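# Move SOC bottle from fridge bin to bench, close door

## Task

Look at the two bottles standing in the refrigerator's bin. If one carries the letters SOC, lift that one out and set it upright on the bench, keep the other bottle upright inside the refrigerator, and close the refrigerator door. If neither bottle reads SOC, take nothing out, close the door, and press the CALL key on the operator panel far enough that it latches in. Do not press CALL when a SOC bottle exists, because a wrong call is permanent.

## Robot and tools

ROBOT AND FRAME. There are two six-joint arms, left_arm and right_arm, each with a parallel gripper and a wrist camera. Each rides a carriage on one floor track that runs along y at x = 0. left_rail carries left_arm and is always the carriage on the +y side. right_rail carries right_arm. An arm's base sits at x = 0, y = its carriage's position_m, z = 0.04 m, facing +x. All reported positions use one table-fixed frame in metres: table top at z = 0, +z up, +x the direction the arms face, +y to their left. The table edge is at x = 0.17 m.

execute_actions. Argument "actions" is a list holding one action (an empty list sends nothing and returns all camera images). "cameras" picks images by name or ["all"]. An action may contain "rows", "steps", "until" and carriage commands.
- rows: up to 15 rows, each lasting one control step (1/30 s). A row is a single flat list of 18 numbers, each in [-1, 1], covering both arms: left_arm first (shoulder pan, shoulder lift, elbow, wrist 1, wrist 2, wrist 3, then gripper position, force_limit, speed), then the same nine for right_arm. The six joint numbers are offsets, not poses: they count from the Joint targets as they stood when the action began, not from the previous row. Scale: 1.0 equals 1.481 rad for shoulder pan and lift, 2.222 rad for elbow and the three wrists. Stated joint ranges: elbow -3.142 to 3.142 rad, all others -6.283 to 6.283 rad; asking beyond by more than 0.010 rad refuses the call. Repeating an offset in a new call moves the joint further again. Send 0 offsets and the previous gripper numbers to leave an arm unchanged.
- Gripper numbers are absolute commands: position +1 fully open (140 mm), about -0.8 pads touch, -1 closes until blocked. force_limit -1 to +1 (roughly 14 N to 58 N pad force at slow close); speed -1 to +1 (about 30 to 250 mm/s). Faster closes squeeze harder. Grip near the fingertips; deep grips fold the fingers and can slip on narrow items.
- steps: 1 to 450 control steps (default 15), at least as many as rows; after the last row the arms keep heading to that row's target.
- until: stops the action early when carriage conditions hold, e.g. {"right_rail": {"position_status": ["!=", "moving"]}} or {"all": {"status": "ended"}}. Numbers need a comparison operator.
- Carriages: {"left_rail": {"position_m": x}} sends an absolute track position in metres (left_rail -0.8 to 1.5, right_rail -1.5 to 0.8), plus optional speed_m_s (0.01 to 1) and acceleration_factor (0.1 to 1), or {"stop": true}. Keep the carriages at least 0.78 m apart. Wait for arrival before aiming a gripper at a scene point.

move. "target" is one 18-number row, or a list of up to 15 rows, laid out and scaled exactly like a row above; joint numbers are offsets from the current Joint targets (every row in a list counts from the same start). All joints move together along a smooth path. "speed": top joint speed in rad/s, 0.01 to 3.14, default 0.5 (one number or one per target). "blend": corner rounding in rad for lists. "stop_force": 4 to 120 N; each arm halts when its wrist sensor feels that much push against its motion; use a slow speed for touching. "zero": whether to re-zero the sensor before the move. "blocking": false returns early; then call wait or stop before new rows or moves. The result adds a "move:" line (done, off_target, held, fault, moving).

Other tools. wait(seconds 0 to 10) lets time run with commands held. stop() brakes a running move (not carriages). zoom_image(camera, region [x0, y0, x1, y1] in image pixels, at most 504 by 504) enlarges part of the latest image. zero_wrist_force(arm) tares that arm's wrist sensor. finished_scene(scene 1) ends the scene irreversibly.

Cameras: cam_high, cam_low, cam_bench_left, cam_bench_mid, cam_bench_right, cam_left_wrist, cam_right_wrist, each 672x504.

RESULTS. Joint positions and Joint velocities give per arm: rail (m), then the six joints (rad). Joint targets shows what each joint is currently commanded to; offsets build on it. end_effector_position is the point between closed pads; fingertips extend roughly 9 to 33 mm past it. Gripper axes: fingers along +z, closing along y. object_status: 0 moving, 1 blocked while opening, 2 blocked while closing (likely holding something), 3 reached command or pads met. position_measured is in counts: 3 open, 230 pads together. Wrist force and torque are in the gripper's own axes. Carriage position_status: moving, done, contact_stop, time_out, stopped, stopped_with_arm, stopped_for_other_arm, stopped_for_other_carriage; position_answer taken or not_taken (resend once it stands). "joint command not followed" means the clearance check trimmed a command.

AVOID. External force near 150 N or joint torque over limits (wrist joints only about 32 to 34 N m) stops the arm for 10 s. Arms pressing on each other can end the scene. Motors at 85 °C lock the arm for 30 to 60 s; do not hold loads stretched out for long. Anything falling or set off the table, including onto the track, fails the task. Approach slowly, do not slam the door or drop bottles, and release only items at rest, standing upright.

Each tool is called as name(argument=value, ...), one argument or row to a line, values as JSON.

## Session

execute_actions(
  actions=[],
)

Scene clock: 0.00 s.
left_arm: end_effector_position=(+0.3563, +1.2877, +0.5790) position_measured=3 object_status=3 end_effector_quat_wxyz=(+0.000, +0.000, +1.000, +0.000) | right_arm: end_effector_position=(+0.3563, -1.3027, +0.5790) position_measured=3 object_status=3 end_effector_quat_wxyz=(+0.000, +0.000, +1.000, +0.000)
Joint positions: left_arm=[1.209 -0.28 -2.157 1.821 -1.235 -1.571 -0.28] | right_arm=[-1.381 -0.28 -2.157 1.821 -1.235 -1.571 -0.28]
Joint velocities: within noise
Joint torques (N m): no reading
Motor temperatures (°C): left_arm=[43 30 33 40 44 39] | right_arm=[34 39 27 41 45 31]
Wrist force (N): no reading
Wrist torque (N m): no reading
Wrist force, peak (N): no reading
Joint targets: left_arm=[1.209 -0.280 -2.157 1.821 -1.235 -1.571 -0.280] | right_arm=[-1.381 -0.280 -2.157 1.821 -1.235 -1.571 -0.280]
Tool commands: left_gripper/position=+1.0 left_gripper/force_limit=+1.0 left_gripper/speed=+1.0 right_gripper/position=+1.0 right_gripper/force_limit=+1.0 right_gripper/speed=+1.0
left_rail: position_m=1.209 position_status=done
right_rail: position_m=-1.381 position_status=done

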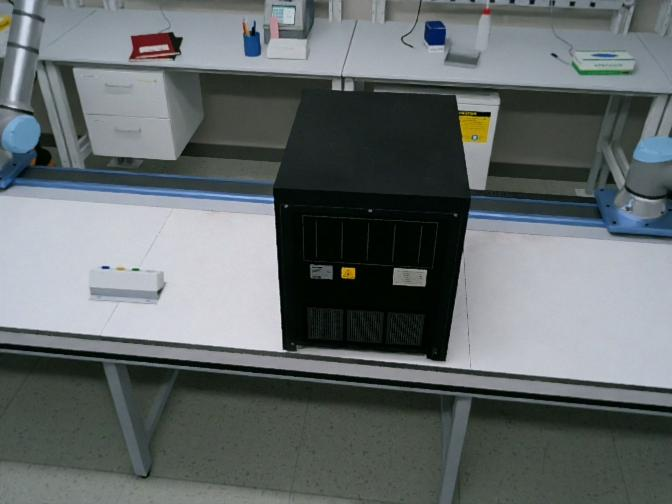

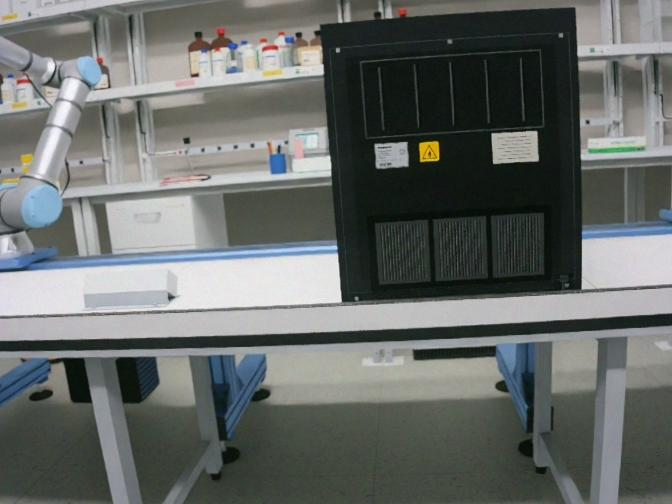

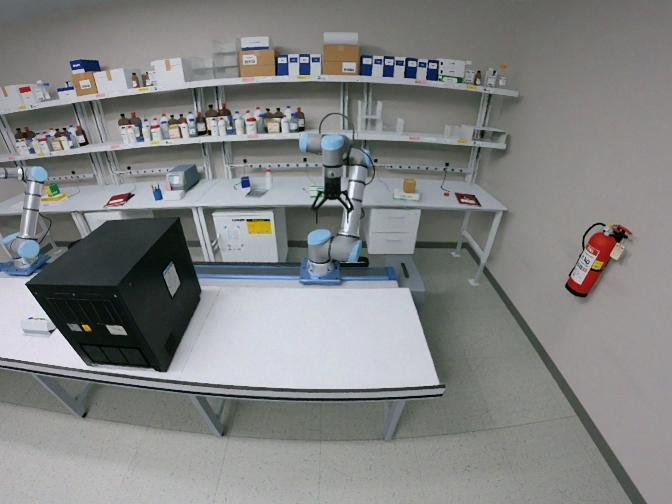

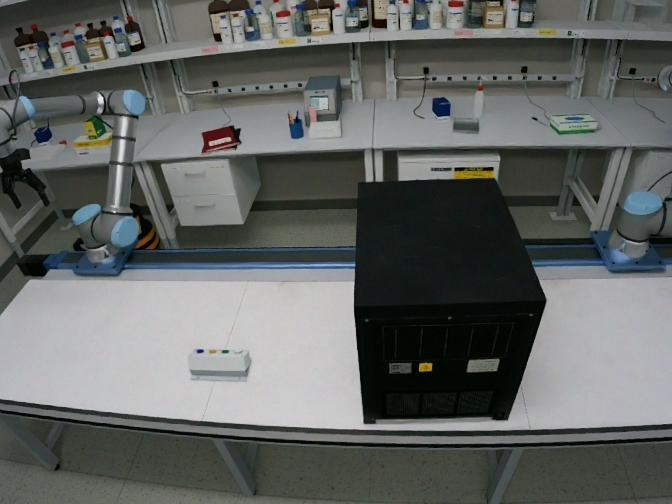

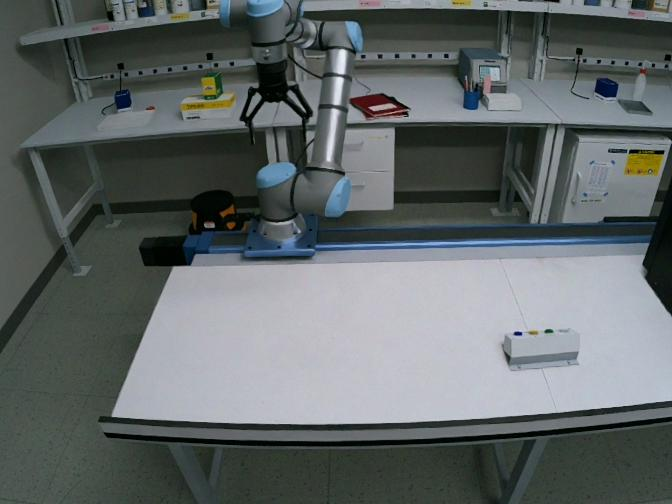

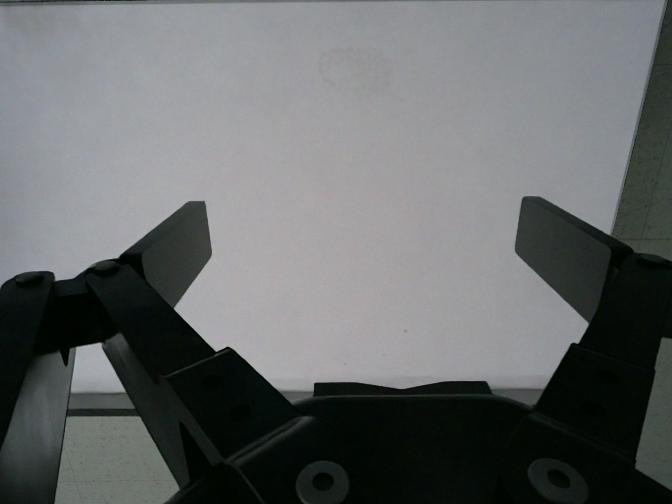

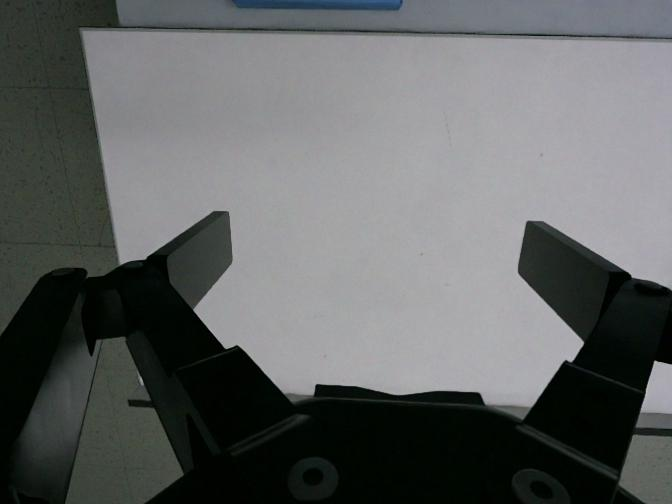

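zoom_image(
  camera="cam_bench_left",
  region=[10, 200, 220, 380],
)

zoom_image(
  camera="cam_bench_mid",
  region=[170, 330, 270, 400],
)

zoom_image(
  camera="cam_bench_mid",
  region=[330, 160, 580, 440],
)

zoom_image(
  camera="cam_bench_right",
  region=[472, 180, 672, 400],
)

Scaled by 2.400 from the camera's 672x504 image, which has a finer 960x720 frame.

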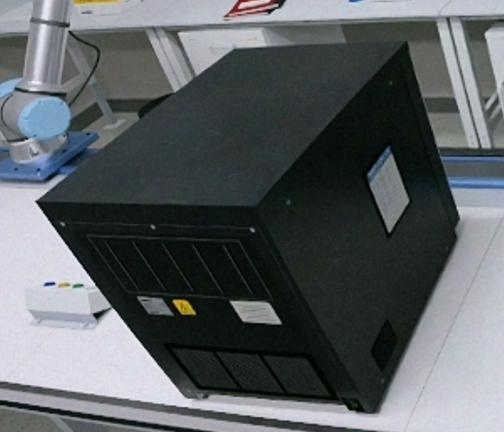

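Scaled by 5.040 from the camera's 672x504 image, which has a finer 960x720 frame.

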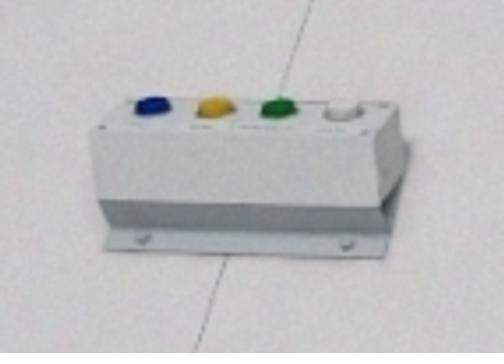

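Scaled by 1.800 from the camera's 672x504 image, which has a finer 960x720 frame.

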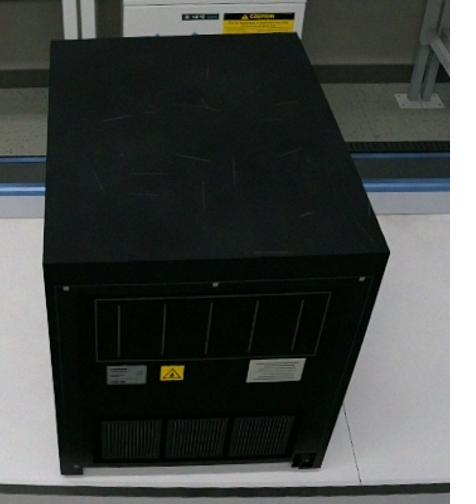

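Scaled by 2.291 from the camera's 672x504 image, which has a finer 960x720 frame.

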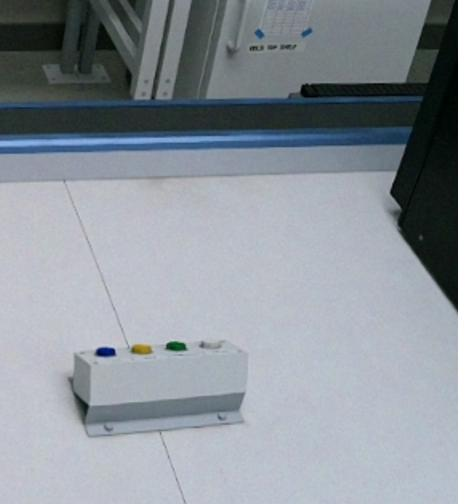

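move(
  target=[-0.999,0,0,-0.524,0.27,-0.6435,1,1,1,0,0,0,0,0,0,1,1,1],
  speed=1.3,
)

move(
  target=[-0.4605,0.8656,-0.1184,-0.6413,0.7115,-0.6443,1,1,1,0,0,0,0,0,0,1,1,1],
  speed=1.0,
  cameras=["cam_left_wrist"],
)

Scene clock: 62.87 s.
left_arm: end_effector_position=(+0.2646, +0.6429, +0.9185) position_measured=3 object_status=3 end_effector_quat_wxyz=(+0.158, -0.142, +0.802, -0.559) | right_arm: end_effector_position=(+0.3563, -1.3027, +0.5790) position_measured=3 object_status=3 end_effector_quat_wxyz=(+0.000, +0.000, +1.000, +0.000)
Joint positions: left_arm=[1.209 -1.76 -2.157 1.821 -2.399 -0.971 -1.71] | right_arm=[-1.381 -0.28 -2.157 1.821 -1.235 -1.571 -0.28]
Joint torques (N m): left_arm=[-10.44 1.03 -52.24 -7.42 4.78 -2.16] | right_arm=[-7.7 2.56 -48.69 -4.54 -0.34 -0.22]
Wrist force (N): left_arm=[-0.3 -1.6 0.2] | right_arm=[0.2 0.2 0.5]
Wrist torque (N m): left_arm=[-0.29 0.10 -0.01] | right_arm=[0.03 -0.04 0.00]
Wrist force, peak (N): left_arm=[3.0 -3.3 0.3] | right_arm=[0.3 -0.5 0.3]
Joint targets: left_arm=[1.209 -1.760 -2.157 1.821 -2.399 -0.971 -1.710] | right_arm=[-1.381 -0.280 -2.157 1.821 -1.235 -1.571 -0.280]
left_rail: position_m=1.209 position_status=done
right_rail: position_m=-1.381 position_status=done
move: done

Scene clock: 65.27 s.
left_arm: end_effector_position=(-0.1989, +0.4495, +0.4502) position_measured=3 object_status=3 end_effector_quat_wxyz=(+0.092, +0.701, -0.092, +0.701) | right_arm: end_effector_position=(+0.3563, -1.3027, +0.5790) position_measured=3 object_status=3 end_effector_quat_wxyz=(+0.000, +0.000, +1.000, +0.000)
Joint positions: left_arm=[1.209 -2.442 -0.875 1.558 -3.824 0.61 -3.142] | right_arm=[-1.381 -0.28 -2.157 1.821 -1.235 -1.571 -0.28]
Joint torques (N m): left_arm=[-9.45 -84.79 -50.52 -0.74 3.73 -2.4] | right_arm=[-4.95 5.38 -48.3 -4.4 0.44 -0.55]
Wrist force (N): left_arm=[-1.0 1.2 0.8] | right_arm=[0.1 0.1 -0.1]
Wrist torque (N m): left_arm=[0.37 0.47 -0.28] | right_arm=[0.02 -0.03 0.00]
Wrist force, peak (N): left_arm=[-6.6 -1.8 -0.8] | right_arm=[0.2 -0.5 0.2]
Joint targets: left_arm=[1.209 -2.442 -0.875 1.558 -3.824 0.610 -3.142] | right_arm=[-1.381 -0.280 -2.157 1.821 -1.235 -1.571 -0.280]
left_rail: position_m=1.209 position_status=done
right_rail: position_m=-1.381 position_status=done
move: done
camera_calibration:
cam_left_wrist: T_world_to_cam=[[-0.25588, -0.96647, -0.0214782, 0.406447], [-0.364887, 0.117133, -0.923654, 0.277061], [0.8952, -0.228508, -0.382625, 0.636943], [0, 0, 0, 1]] pos_world=[-0.365093, 0.505913, 0.508348]
Images, in order (width x height): cam_left_wrist 672x504.

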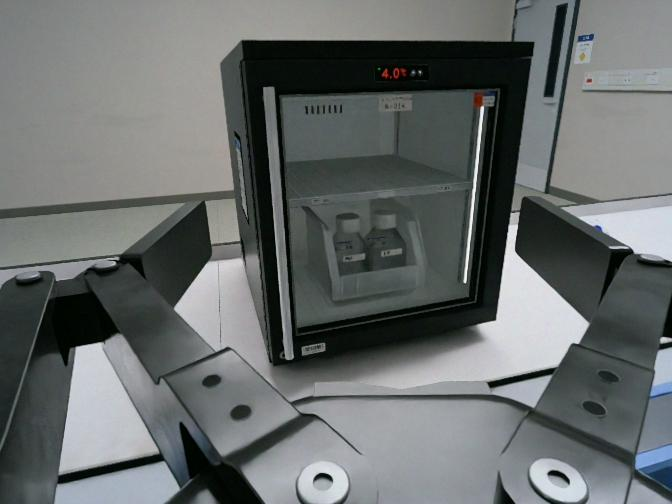

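zoom_image(
  camera="cam_left_wrist",
  region=[290, 180, 440, 310],
)

zoom_image(
  camera="cam_left_wrist",
  region=[220, 40, 540, 370],
)

zoom_image(
  camera="cam_left_wrist",
  region=[240, 70, 360, 160],
)

zoom_image(
  camera="cam_left_wrist",
  region=[370, 55, 520, 135],
)

Scaled by 3.360 from the camera's 672x504 image, which has a finer 960x720 frame.

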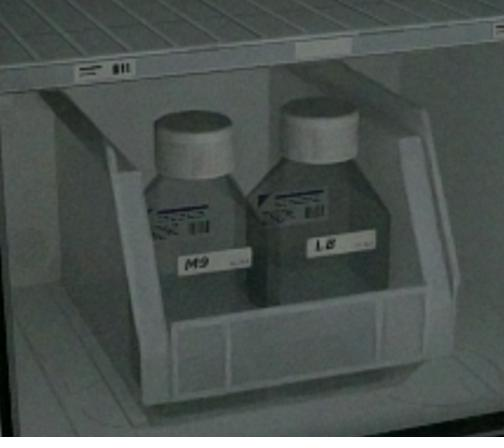

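Scaled by 1.527 from the camera's 672x504 image, which has a finer 960x720 frame.

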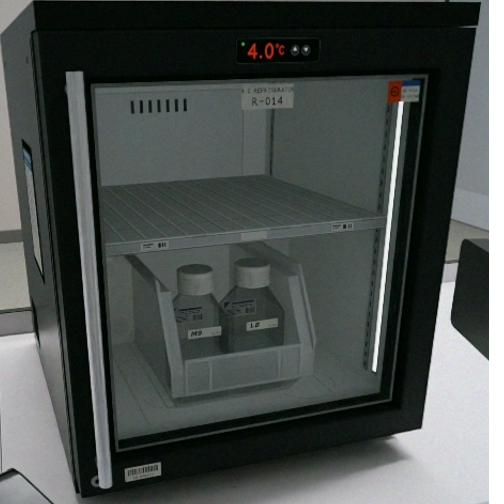

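Scaled by 4.200 from the camera's 672x504 image, which has a finer 960x720 frame.

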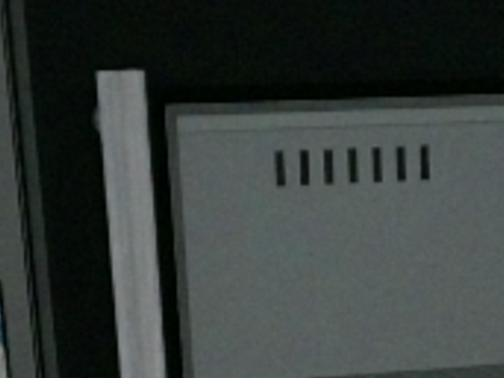

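Scaled by 3.360 from the camera's 672x504 image, which has a finer 960x720 frame.

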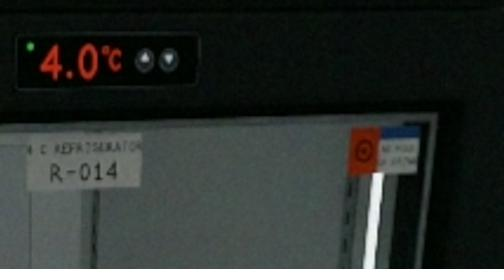

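zoom_image(
  camera="cam_left_wrist",
  region=[330, 205, 410, 275],
)

zoom_image(
  camera="cam_left_wrist",
  region=[220, 30, 300, 130],
)

zoom_image(
  camera="cam_left_wrist",
  region=[250, 270, 350, 370],
)

zoom_image(
  camera="cam_left_wrist",
  region=[460, 30, 560, 350],
)

Scaled by 6.300 from the camera's 672x504 image, which has a finer 960x720 frame.

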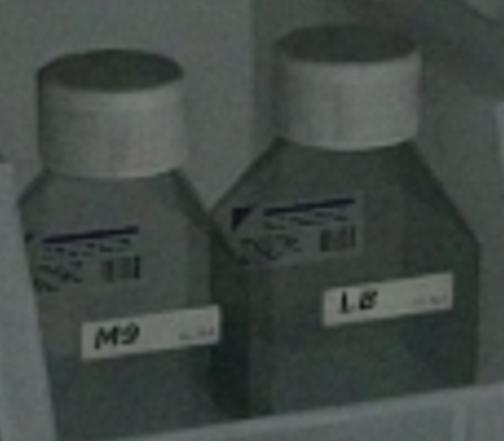

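Scaled by 5.040 from the camera's 672x504 image, which has a finer 960x720 frame.

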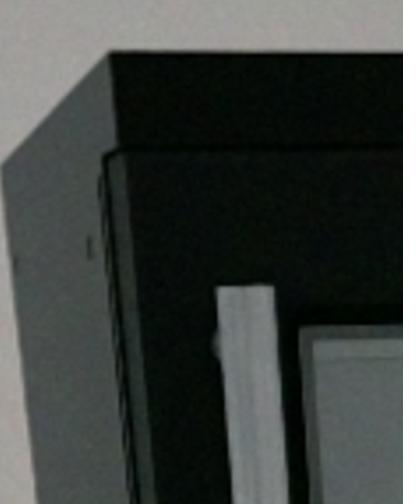

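Scaled by 5.040 from the camera's 672x504 image, which has a finer 960x720 frame.

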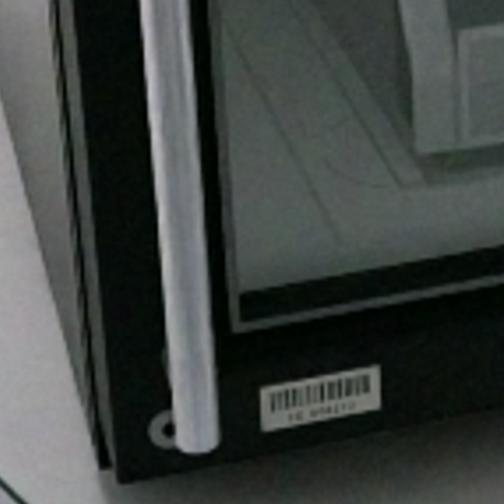

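Scaled by 1.575 from the camera's 672x504 image, which has a finer 960x720 frame.

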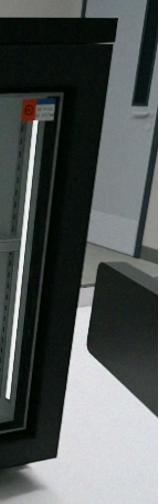

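execute_actions(
  actions=[
    {"right_rail":{"position_m":-0.5},"rows":[[0,0,0,0,0,0,1,1,1,0,0.2147,0.0806,-0.2237,0,0,-1,-1,0]],"steps":90,"until":{"right_rail":{"position_status":["!=","moving"]}}},
  ],
  cameras=["cam_right_wrist","cam_left_wrist","cam_bench_left"],
)

zoom_image(
  camera="cam_bench_left",
  region=[150, 210, 210, 310],
)

Scene clock: 94.87 s.
left_arm: end_effector_position=(-0.1990, +0.4496, +0.4499) position_measured=3 object_status=3 end_effector_quat_wxyz=(+0.092, +0.701, -0.092, +0.701) | right_arm: end_effector_position=(+0.5496, -0.4771, +0.3792) position_measured=233 object_status=3 end_effector_quat_wxyz=(+0.000, +0.000, +1.000, +0.000)
Joint positions: left_arm=[1.209 -2.442 -0.875 1.558 -3.824 0.61 -3.142] | right_arm=[-0.5 -0.281 -1.839 2 -1.732 -1.571 -0.28]
Joint torques (N m): left_arm=[-9.94 -83.43 -49.21 -0.53 3.74 -2.12] | right_arm=[5.03 -15.17 -40.3 -7.94 -0.36 0.38]
Wrist force (N): left_arm=[-0.5 0.8 1.1] | right_arm=[-0.3 0.2 0.0]
Wrist torque (N m): left_arm=[0.29 0.35 -0.29] | right_arm=[0.03 0.07 0.00]
Wrist force, peak (N): left_arm=[-1.1 1.5 0.8] | right_arm=[16.6 1.6 -22.0]
Joint targets: left_arm=[1.209 -2.442 -0.875 1.558 -3.824 0.610 -3.142] | right_arm=[-0.500 -0.280 -1.839 2.000 -1.732 -1.571 -0.280]
left_rail: position_m=1.209 position_status=done
right_rail: position_m=-0.500 position_status=done
camera_calibration:
cam_left_wrist: T_world_to_cam=[[-0.255735, -0.966517, -0.0210955, 0.406394], [-0.364993, 0.116735, -0.923663, 0.276902], [0.895198, -0.228513, -0.382625, 0.636942], [0, 0, 0, 1]] pos_world=[-0.365193, 0.506011, 0.508047]
cam_right_wrist: T_world_to_cam=[[-0.027468, 0.996971, -0.0727629, 0.540589], [0.93327, 0.0516546, 0.355443, -0.627089], [0.358125, -0.0581441, -0.931862, 0.309228], [0, 0, 0, 1]] pos_world=[0.489349, -0.48858, 0.550387]
Images, in order (width x height): cam_bench_left 672x504, cam_left_wrist 672x504, cam_right_wrist 672x504.

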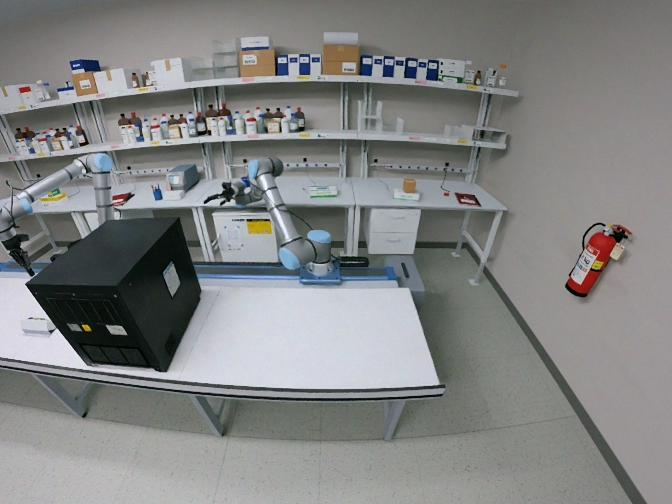

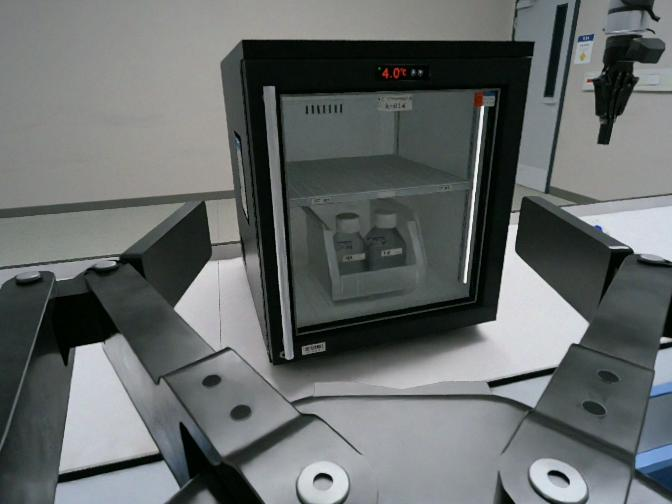

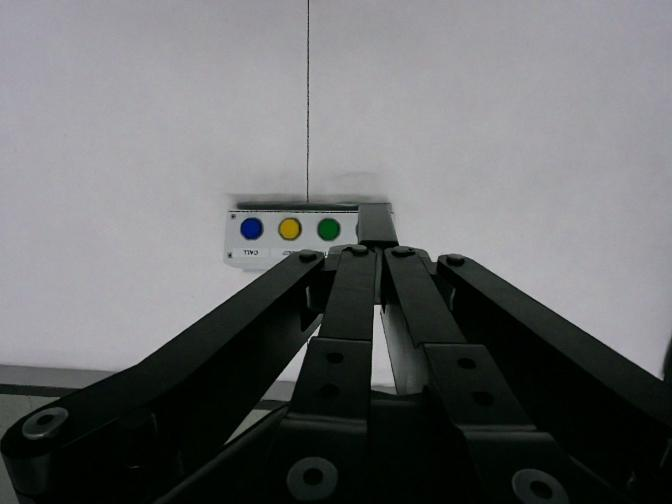

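Scaled by 5.040 from the camera's 672x504 image, which has a finer 960x720 frame.

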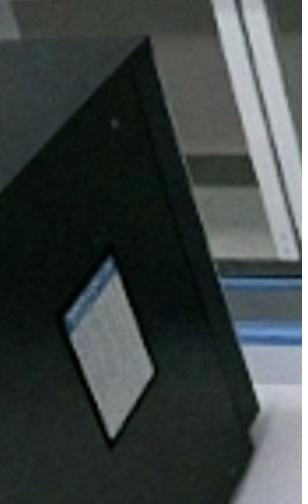

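zoom_image(
  camera="cam_right_wrist",
  region=[215, 190, 405, 280],
)

Scaled by 2.653 from the camera's 672x504 image, which has a finer 960x720 frame.

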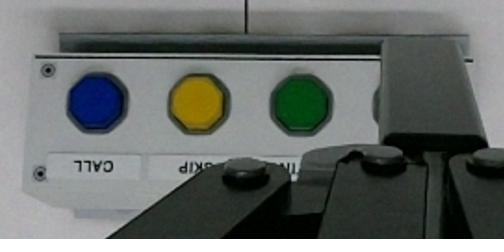

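execute_actions(
  actions=[
    {"right_rail":{"position_m":-0.619},"rows":[[0,0,0,0,0,0,1,1,1,0,0.2205,0.0662,-0.2131,0,0,-1,-1,0]],"steps":40},
  ],
  cameras=["cam_right_wrist","cam_bench_mid","cam_bench_right"],
)

zoom_image(
  camera="cam_right_wrist",
  region=[250, 120, 500, 300],
)

zoom_image(
  camera="cam_bench_mid",
  region=[160, 280, 280, 400],
)

zoom_image(
  camera="cam_bench_right",
  region=[460, 260, 600, 380],
)

Scene clock: 119.30 s.
left_arm: end_effector_position=(-0.1990, +0.4496, +0.4499) position_measured=3 object_status=3 end_effector_quat_wxyz=(+0.092, +0.701, -0.092, +0.701) | right_arm: end_effector_position=(+0.6400, -0.6221, +0.1527) position_measured=233 object_status=3 end_effector_quat_wxyz=(+0.000, +0.000, +1.000, +0.000)
Joint positions: left_arm=[1.209 -2.442 -0.875 1.558 -3.824 0.61 -3.142] | right_arm=[-0.619 -0.28 -1.512 2.147 -2.206 -1.571 -0.28]
Joint torques (N m): left_arm=[-11.25 -83.43 -49.43 -0.37 3.5 -2.17] | right_arm=[-11.91 -36.56 -28.69 -7.86 -0.47 -0.45]
Wrist force (N): left_arm=[-0.6 1.2 1.1] | right_arm=[0.0 0.3 0.3]
Wrist torque (N m): left_arm=[0.37 0.38 -0.29] | right_arm=[0.09 0.00 0.01]
Wrist force, peak (N): left_arm=[-1.1 1.6 1.0] | right_arm=[6.4 5.4 -24.4]
Joint targets: left_arm=[1.209 -2.442 -0.875 1.558 -3.824 0.610 -3.142] | right_arm=[-0.619 -0.280 -1.512 2.147 -2.206 -1.571 -0.280]
left_rail: position_m=1.209 position_status=done
right_rail: position_m=-0.619 position_status=done
camera_calibration:
cam_right_wrist: T_world_to_cam=[[-0.0274813, 0.996971, -0.0727611, 0.671266], [0.933337, 0.0516554, 0.355267, -0.62347], [0.357949, -0.0581474, -0.931929, 0.0575651], [0, 0, 0, 1]] pos_world=[0.579749, -0.63368, 0.323987]
Images, in order (width x height): cam_bench_mid 672x504, cam_bench_right 672x504, cam_right_wrist 672x504.

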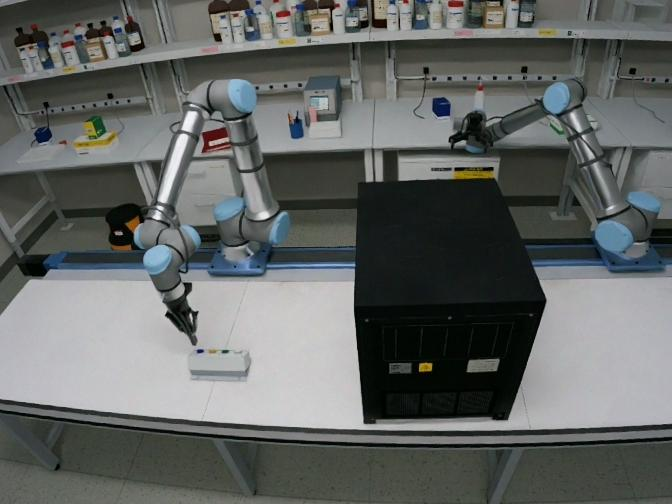

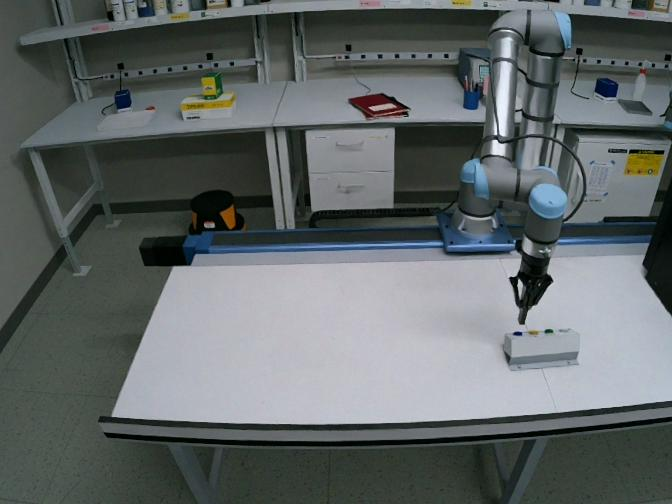

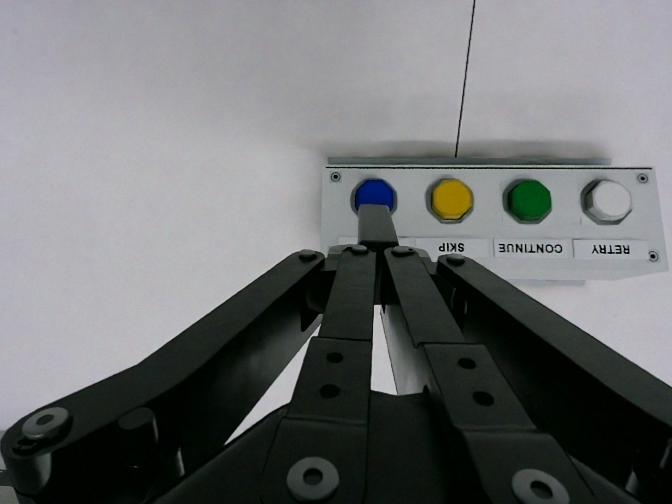

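Scaled by 2.016 from the camera's 672x504 image, which has a finer 960x720 frame.

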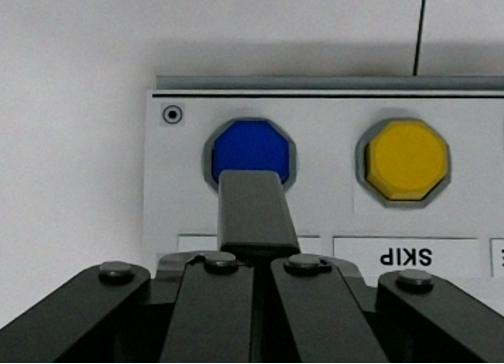

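Scaled by 4.200 from the camera's 672x504 image, which has a finer 960x720 frame.

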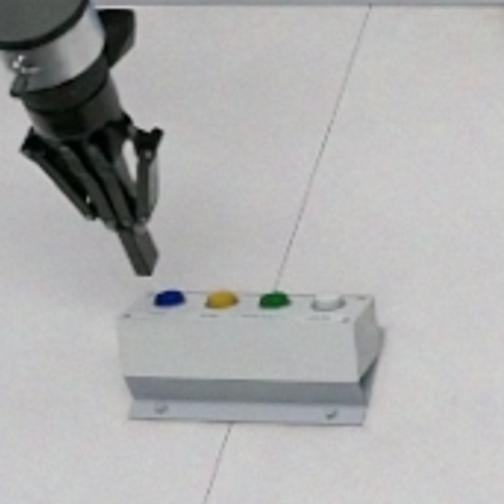

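Scaled by 3.600 from the camera's 672x504 image, which has a finer 960x720 frame.

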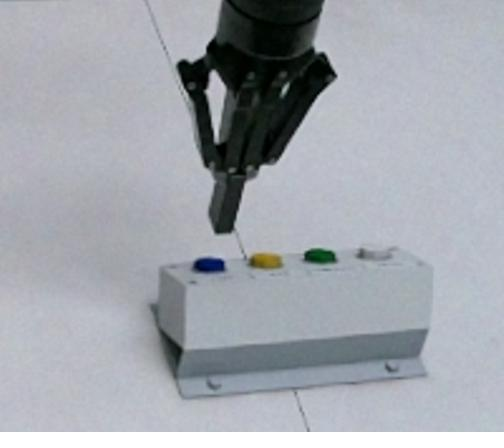

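move(
  target=[
    [0,0,0,0,0,0,1,1,1,0,0.0236,0.0178,-0.0336,0,0,-1,-1,0],
    [0,0,0,0,0,0,1,1,1,0,0.0660,0.0332,-0.0772,0,0,-1,-1,0],
  ],
  speed=[0.2,0.03],
  stop_force=25,
  cameras=["cam_right_wrist","cam_bench_mid","cam_bench_right"],
)

zoom_image(
  camera="cam_right_wrist",
  region=[250, 120, 500, 300],
)

zoom_image(
  camera="cam_bench_right",
  region=[460, 260, 600, 380],
)

Scene clock: 155.67 s.
left_arm: end_effector_position=(-0.1990, +0.4496, +0.4499) position_measured=3 object_status=3 end_effector_quat_wxyz=(+0.092, +0.701, -0.092, +0.701) | right_arm: end_effector_position=(+0.6355, -0.6209, +0.1059) position_measured=233 object_status=3 end_effector_quat_wxyz=(+0.000, +0.000, +1.000, +0.000)
Joint positions: left_arm=[1.209 -2.442 -0.875 1.558 -3.824 0.61 -3.142] | right_arm=[-0.619 -0.281 -1.461 2.196 -2.306 -1.571 -0.28]
Joint torques (N m): left_arm=[-10.29 -82.97 -47.93 -0.2 3.31 -2.08] | right_arm=[-12.79 -43.86 -41.74 0.16 -0.52 -0.28]
Wrist force (N): left_arm=[-0.7 0.9 1.0] | right_arm=[1.7 0.0 -23.6]
Wrist torque (N m): left_arm=[0.29 0.41 -0.28] | right_arm=[-0.26 -0.30 -0.01]
Wrist force, peak (N): left_arm=[-1.0 1.5 0.9] | right_arm=[12.4 3.5 -51.4]
Joint targets: left_arm=[1.209 -2.442 -0.875 1.558 -3.824 0.610 -3.142] | right_arm=[-0.619 -0.281 -1.461 2.196 -2.306 -1.571 -0.280]
left_rail: position_m=1.209 position_status=done
right_rail: position_m=-0.619 position_status=done
move: contact (right_arm); path passed 1 of 2 targets; right_arm: the wrist 1 is farthest, 0.072 rad from its target
camera_calibration:
cam_right_wrist: T_world_to_cam=[[-0.027468, 0.996971, -0.0727629, 0.666427], [0.93327, 0.0516546, 0.355443, -0.602686], [0.358125, -0.0581441, -0.931862, 0.0154261], [0, 0, 0, 1]] pos_world=[0.575249, -0.63238, 0.277087]
Images, in order (width x height): cam_bench_mid 672x504, cam_bench_right 672x504, cam_right_wrist 672x504.

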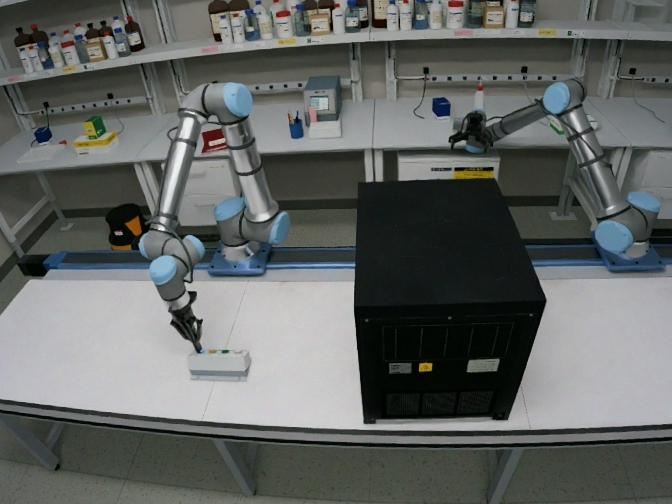

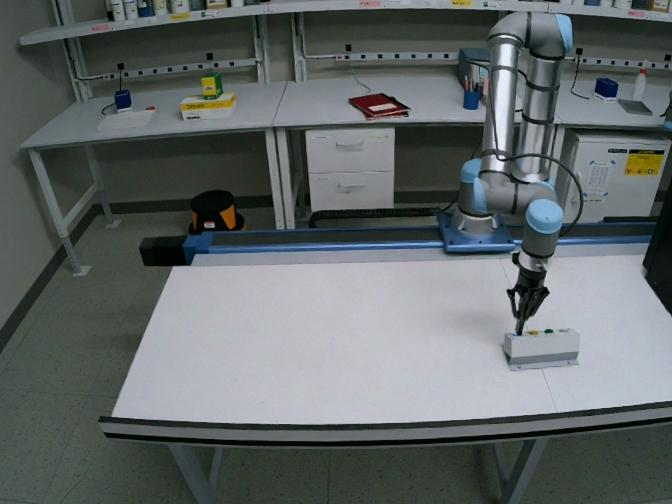

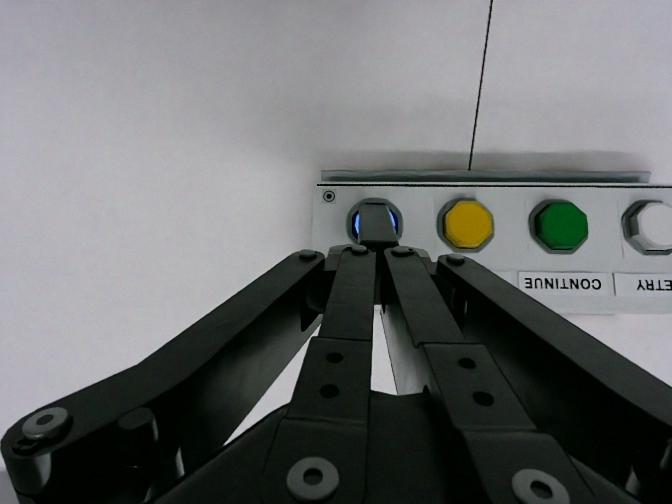

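Scaled by 2.016 from the camera's 672x504 image, which has a finer 960x720 frame.

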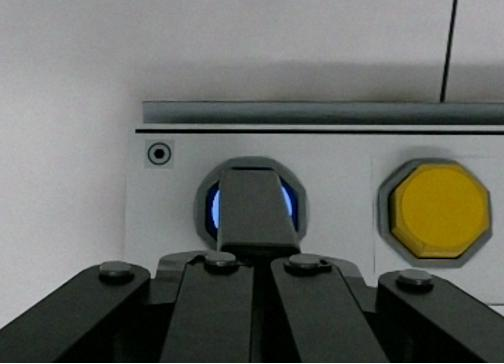

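Scaled by 3.600 from the camera's 672x504 image, which has a finer 960x720 frame.

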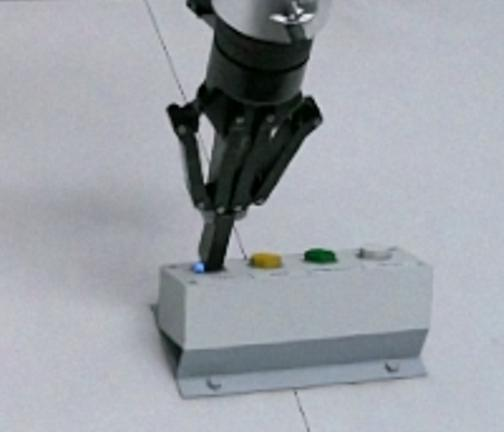

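move(
  target=[0,0,0,0,0,0,1,1,1,0,-0.0344,-0.022,0.045,0,0,-1,-1,0],
  speed=0.2,
  cameras=["cam_right_wrist","cam_left_wrist"],
)

zoom_image(
  camera="cam_right_wrist",
  region=[250, 120, 500, 300],
)

Scene clock: 160.10 s.
left_arm: end_effector_position=(-0.1990, +0.4496, +0.4499) position_measured=3 object_status=3 end_effector_quat_wxyz=(+0.092, +0.701, -0.092, +0.701) | right_arm: end_effector_position=(+0.6403, -0.6222, +0.1526) position_measured=233 object_status=3 end_effector_quat_wxyz=(+0.000, +0.000, +1.000, +0.000)
Joint positions: left_arm=[1.209 -2.442 -0.875 1.558 -3.824 0.61 -3.142] | right_arm=[-0.619 -0.281 -1.512 2.147 -2.206 -1.571 -0.28]
Joint torques (N m): left_arm=[-10.15 -83.2 -47.47 -0.23 3.34 -2.18] | right_arm=[-10.87 -56.4 -56.78 -1.62 -0.99 -0.53]
Wrist force (N): left_arm=[-0.6 1.1 0.9] | right_arm=[0.1 -0.6 0.6]
Wrist torque (N m): left_arm=[0.36 0.38 -0.29] | right_arm=[-0.12 -0.03 0.00]
Wrist force, peak (N): left_arm=[-1.0 1.1 1.1] | right_arm=[1.6 0.2 -23.7]
Joint targets: left_arm=[1.209 -2.442 -0.875 1.558 -3.824 0.610 -3.142] | right_arm=[-0.619 -0.281 -1.512 2.147 -2.206 -1.571 -0.280]
left_rail: position_m=1.209 position_status=done
right_rail: position_m=-0.619 position_status=done
move: done
camera_calibration:
cam_left_wrist: T_world_to_cam=[[-0.255735, -0.966517, -0.0210955, 0.406394], [-0.364993, 0.116735, -0.923663, 0.276902], [0.895198, -0.228513, -0.382625, 0.636942], [0, 0, 0, 1]] pos_world=[-0.365193, 0.506011, 0.508047]
cam_right_wrist: T_world_to_cam=[[-0.0274809, 0.99697, -0.0727642, 0.671261], [0.933303, 0.0516616, 0.355354, -0.623684], [0.358037, -0.0581456, -0.931895, 0.0572104], [0, 0, 0, 1]] pos_world=[0.580049, -0.63368, 0.323787]
Images, in order (width x height): cam_left_wrist 672x504, cam_right_wrist 672x504.

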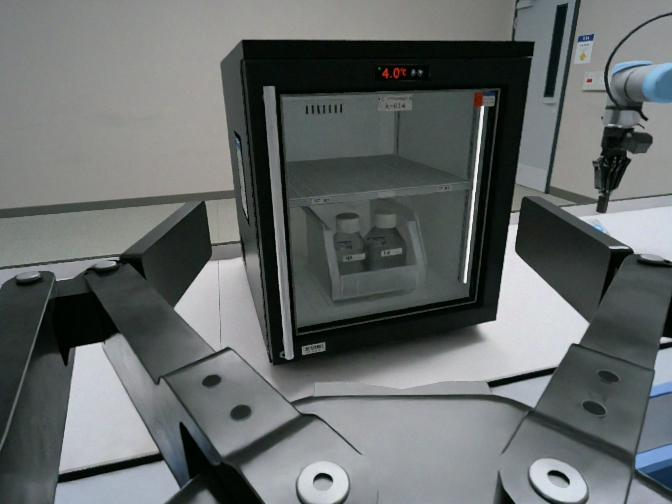

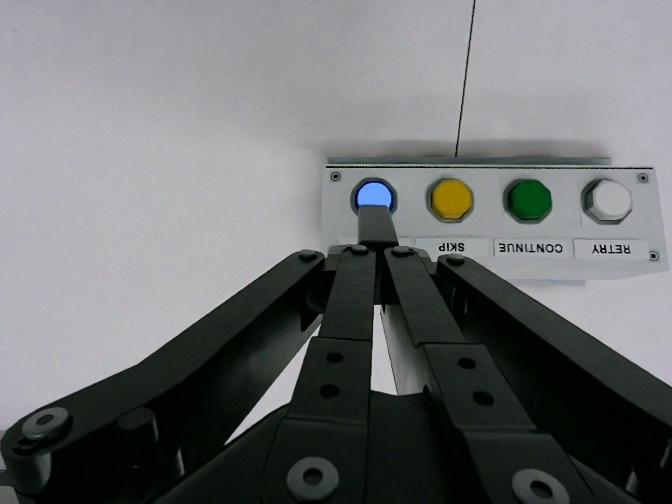

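Scaled by 2.016 from the camera's 672x504 image, which has a finer 960x720 frame.

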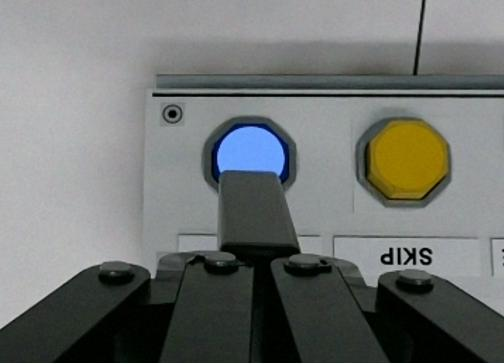

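zoom_image(
  camera="cam_left_wrist",
  region=[215, 35, 265, 85],
)

zoom_image(
  camera="cam_left_wrist",
  region=[490, 35, 540, 85],
)

zoom_image(
  camera="cam_left_wrist",
  region=[235, 310, 295, 370],
)

zoom_image(
  camera="cam_left_wrist",
  region=[455, 285, 515, 345],
)

Scaled by 10.080 from the camera's 672x504 image, which has a finer 960x720 frame.

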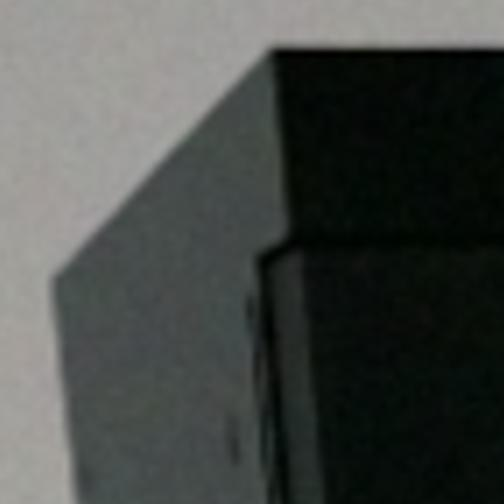

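Scaled by 10.080 from the camera's 672x504 image, which has a finer 960x720 frame.

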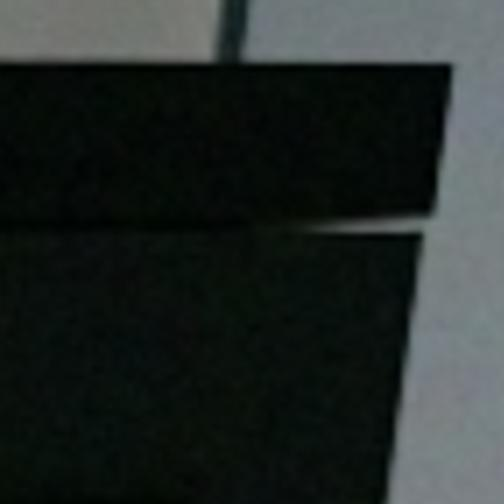

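Scaled by 8.400 from the camera's 672x504 image, which has a finer 960x720 frame.

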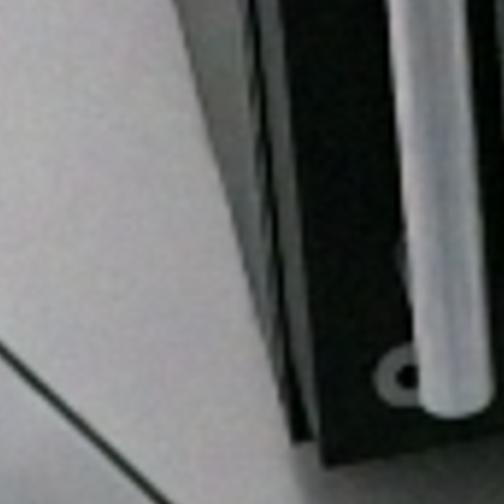

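Scaled by 8.400 from the camera's 672x504 image, which has a finer 960x720 frame.

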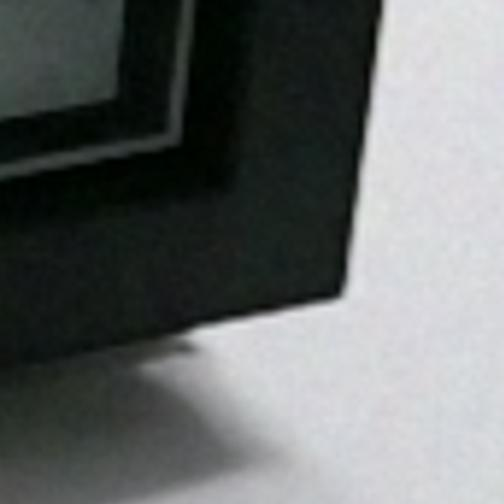

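finished_scene(
)

The scene is finished: the task was done.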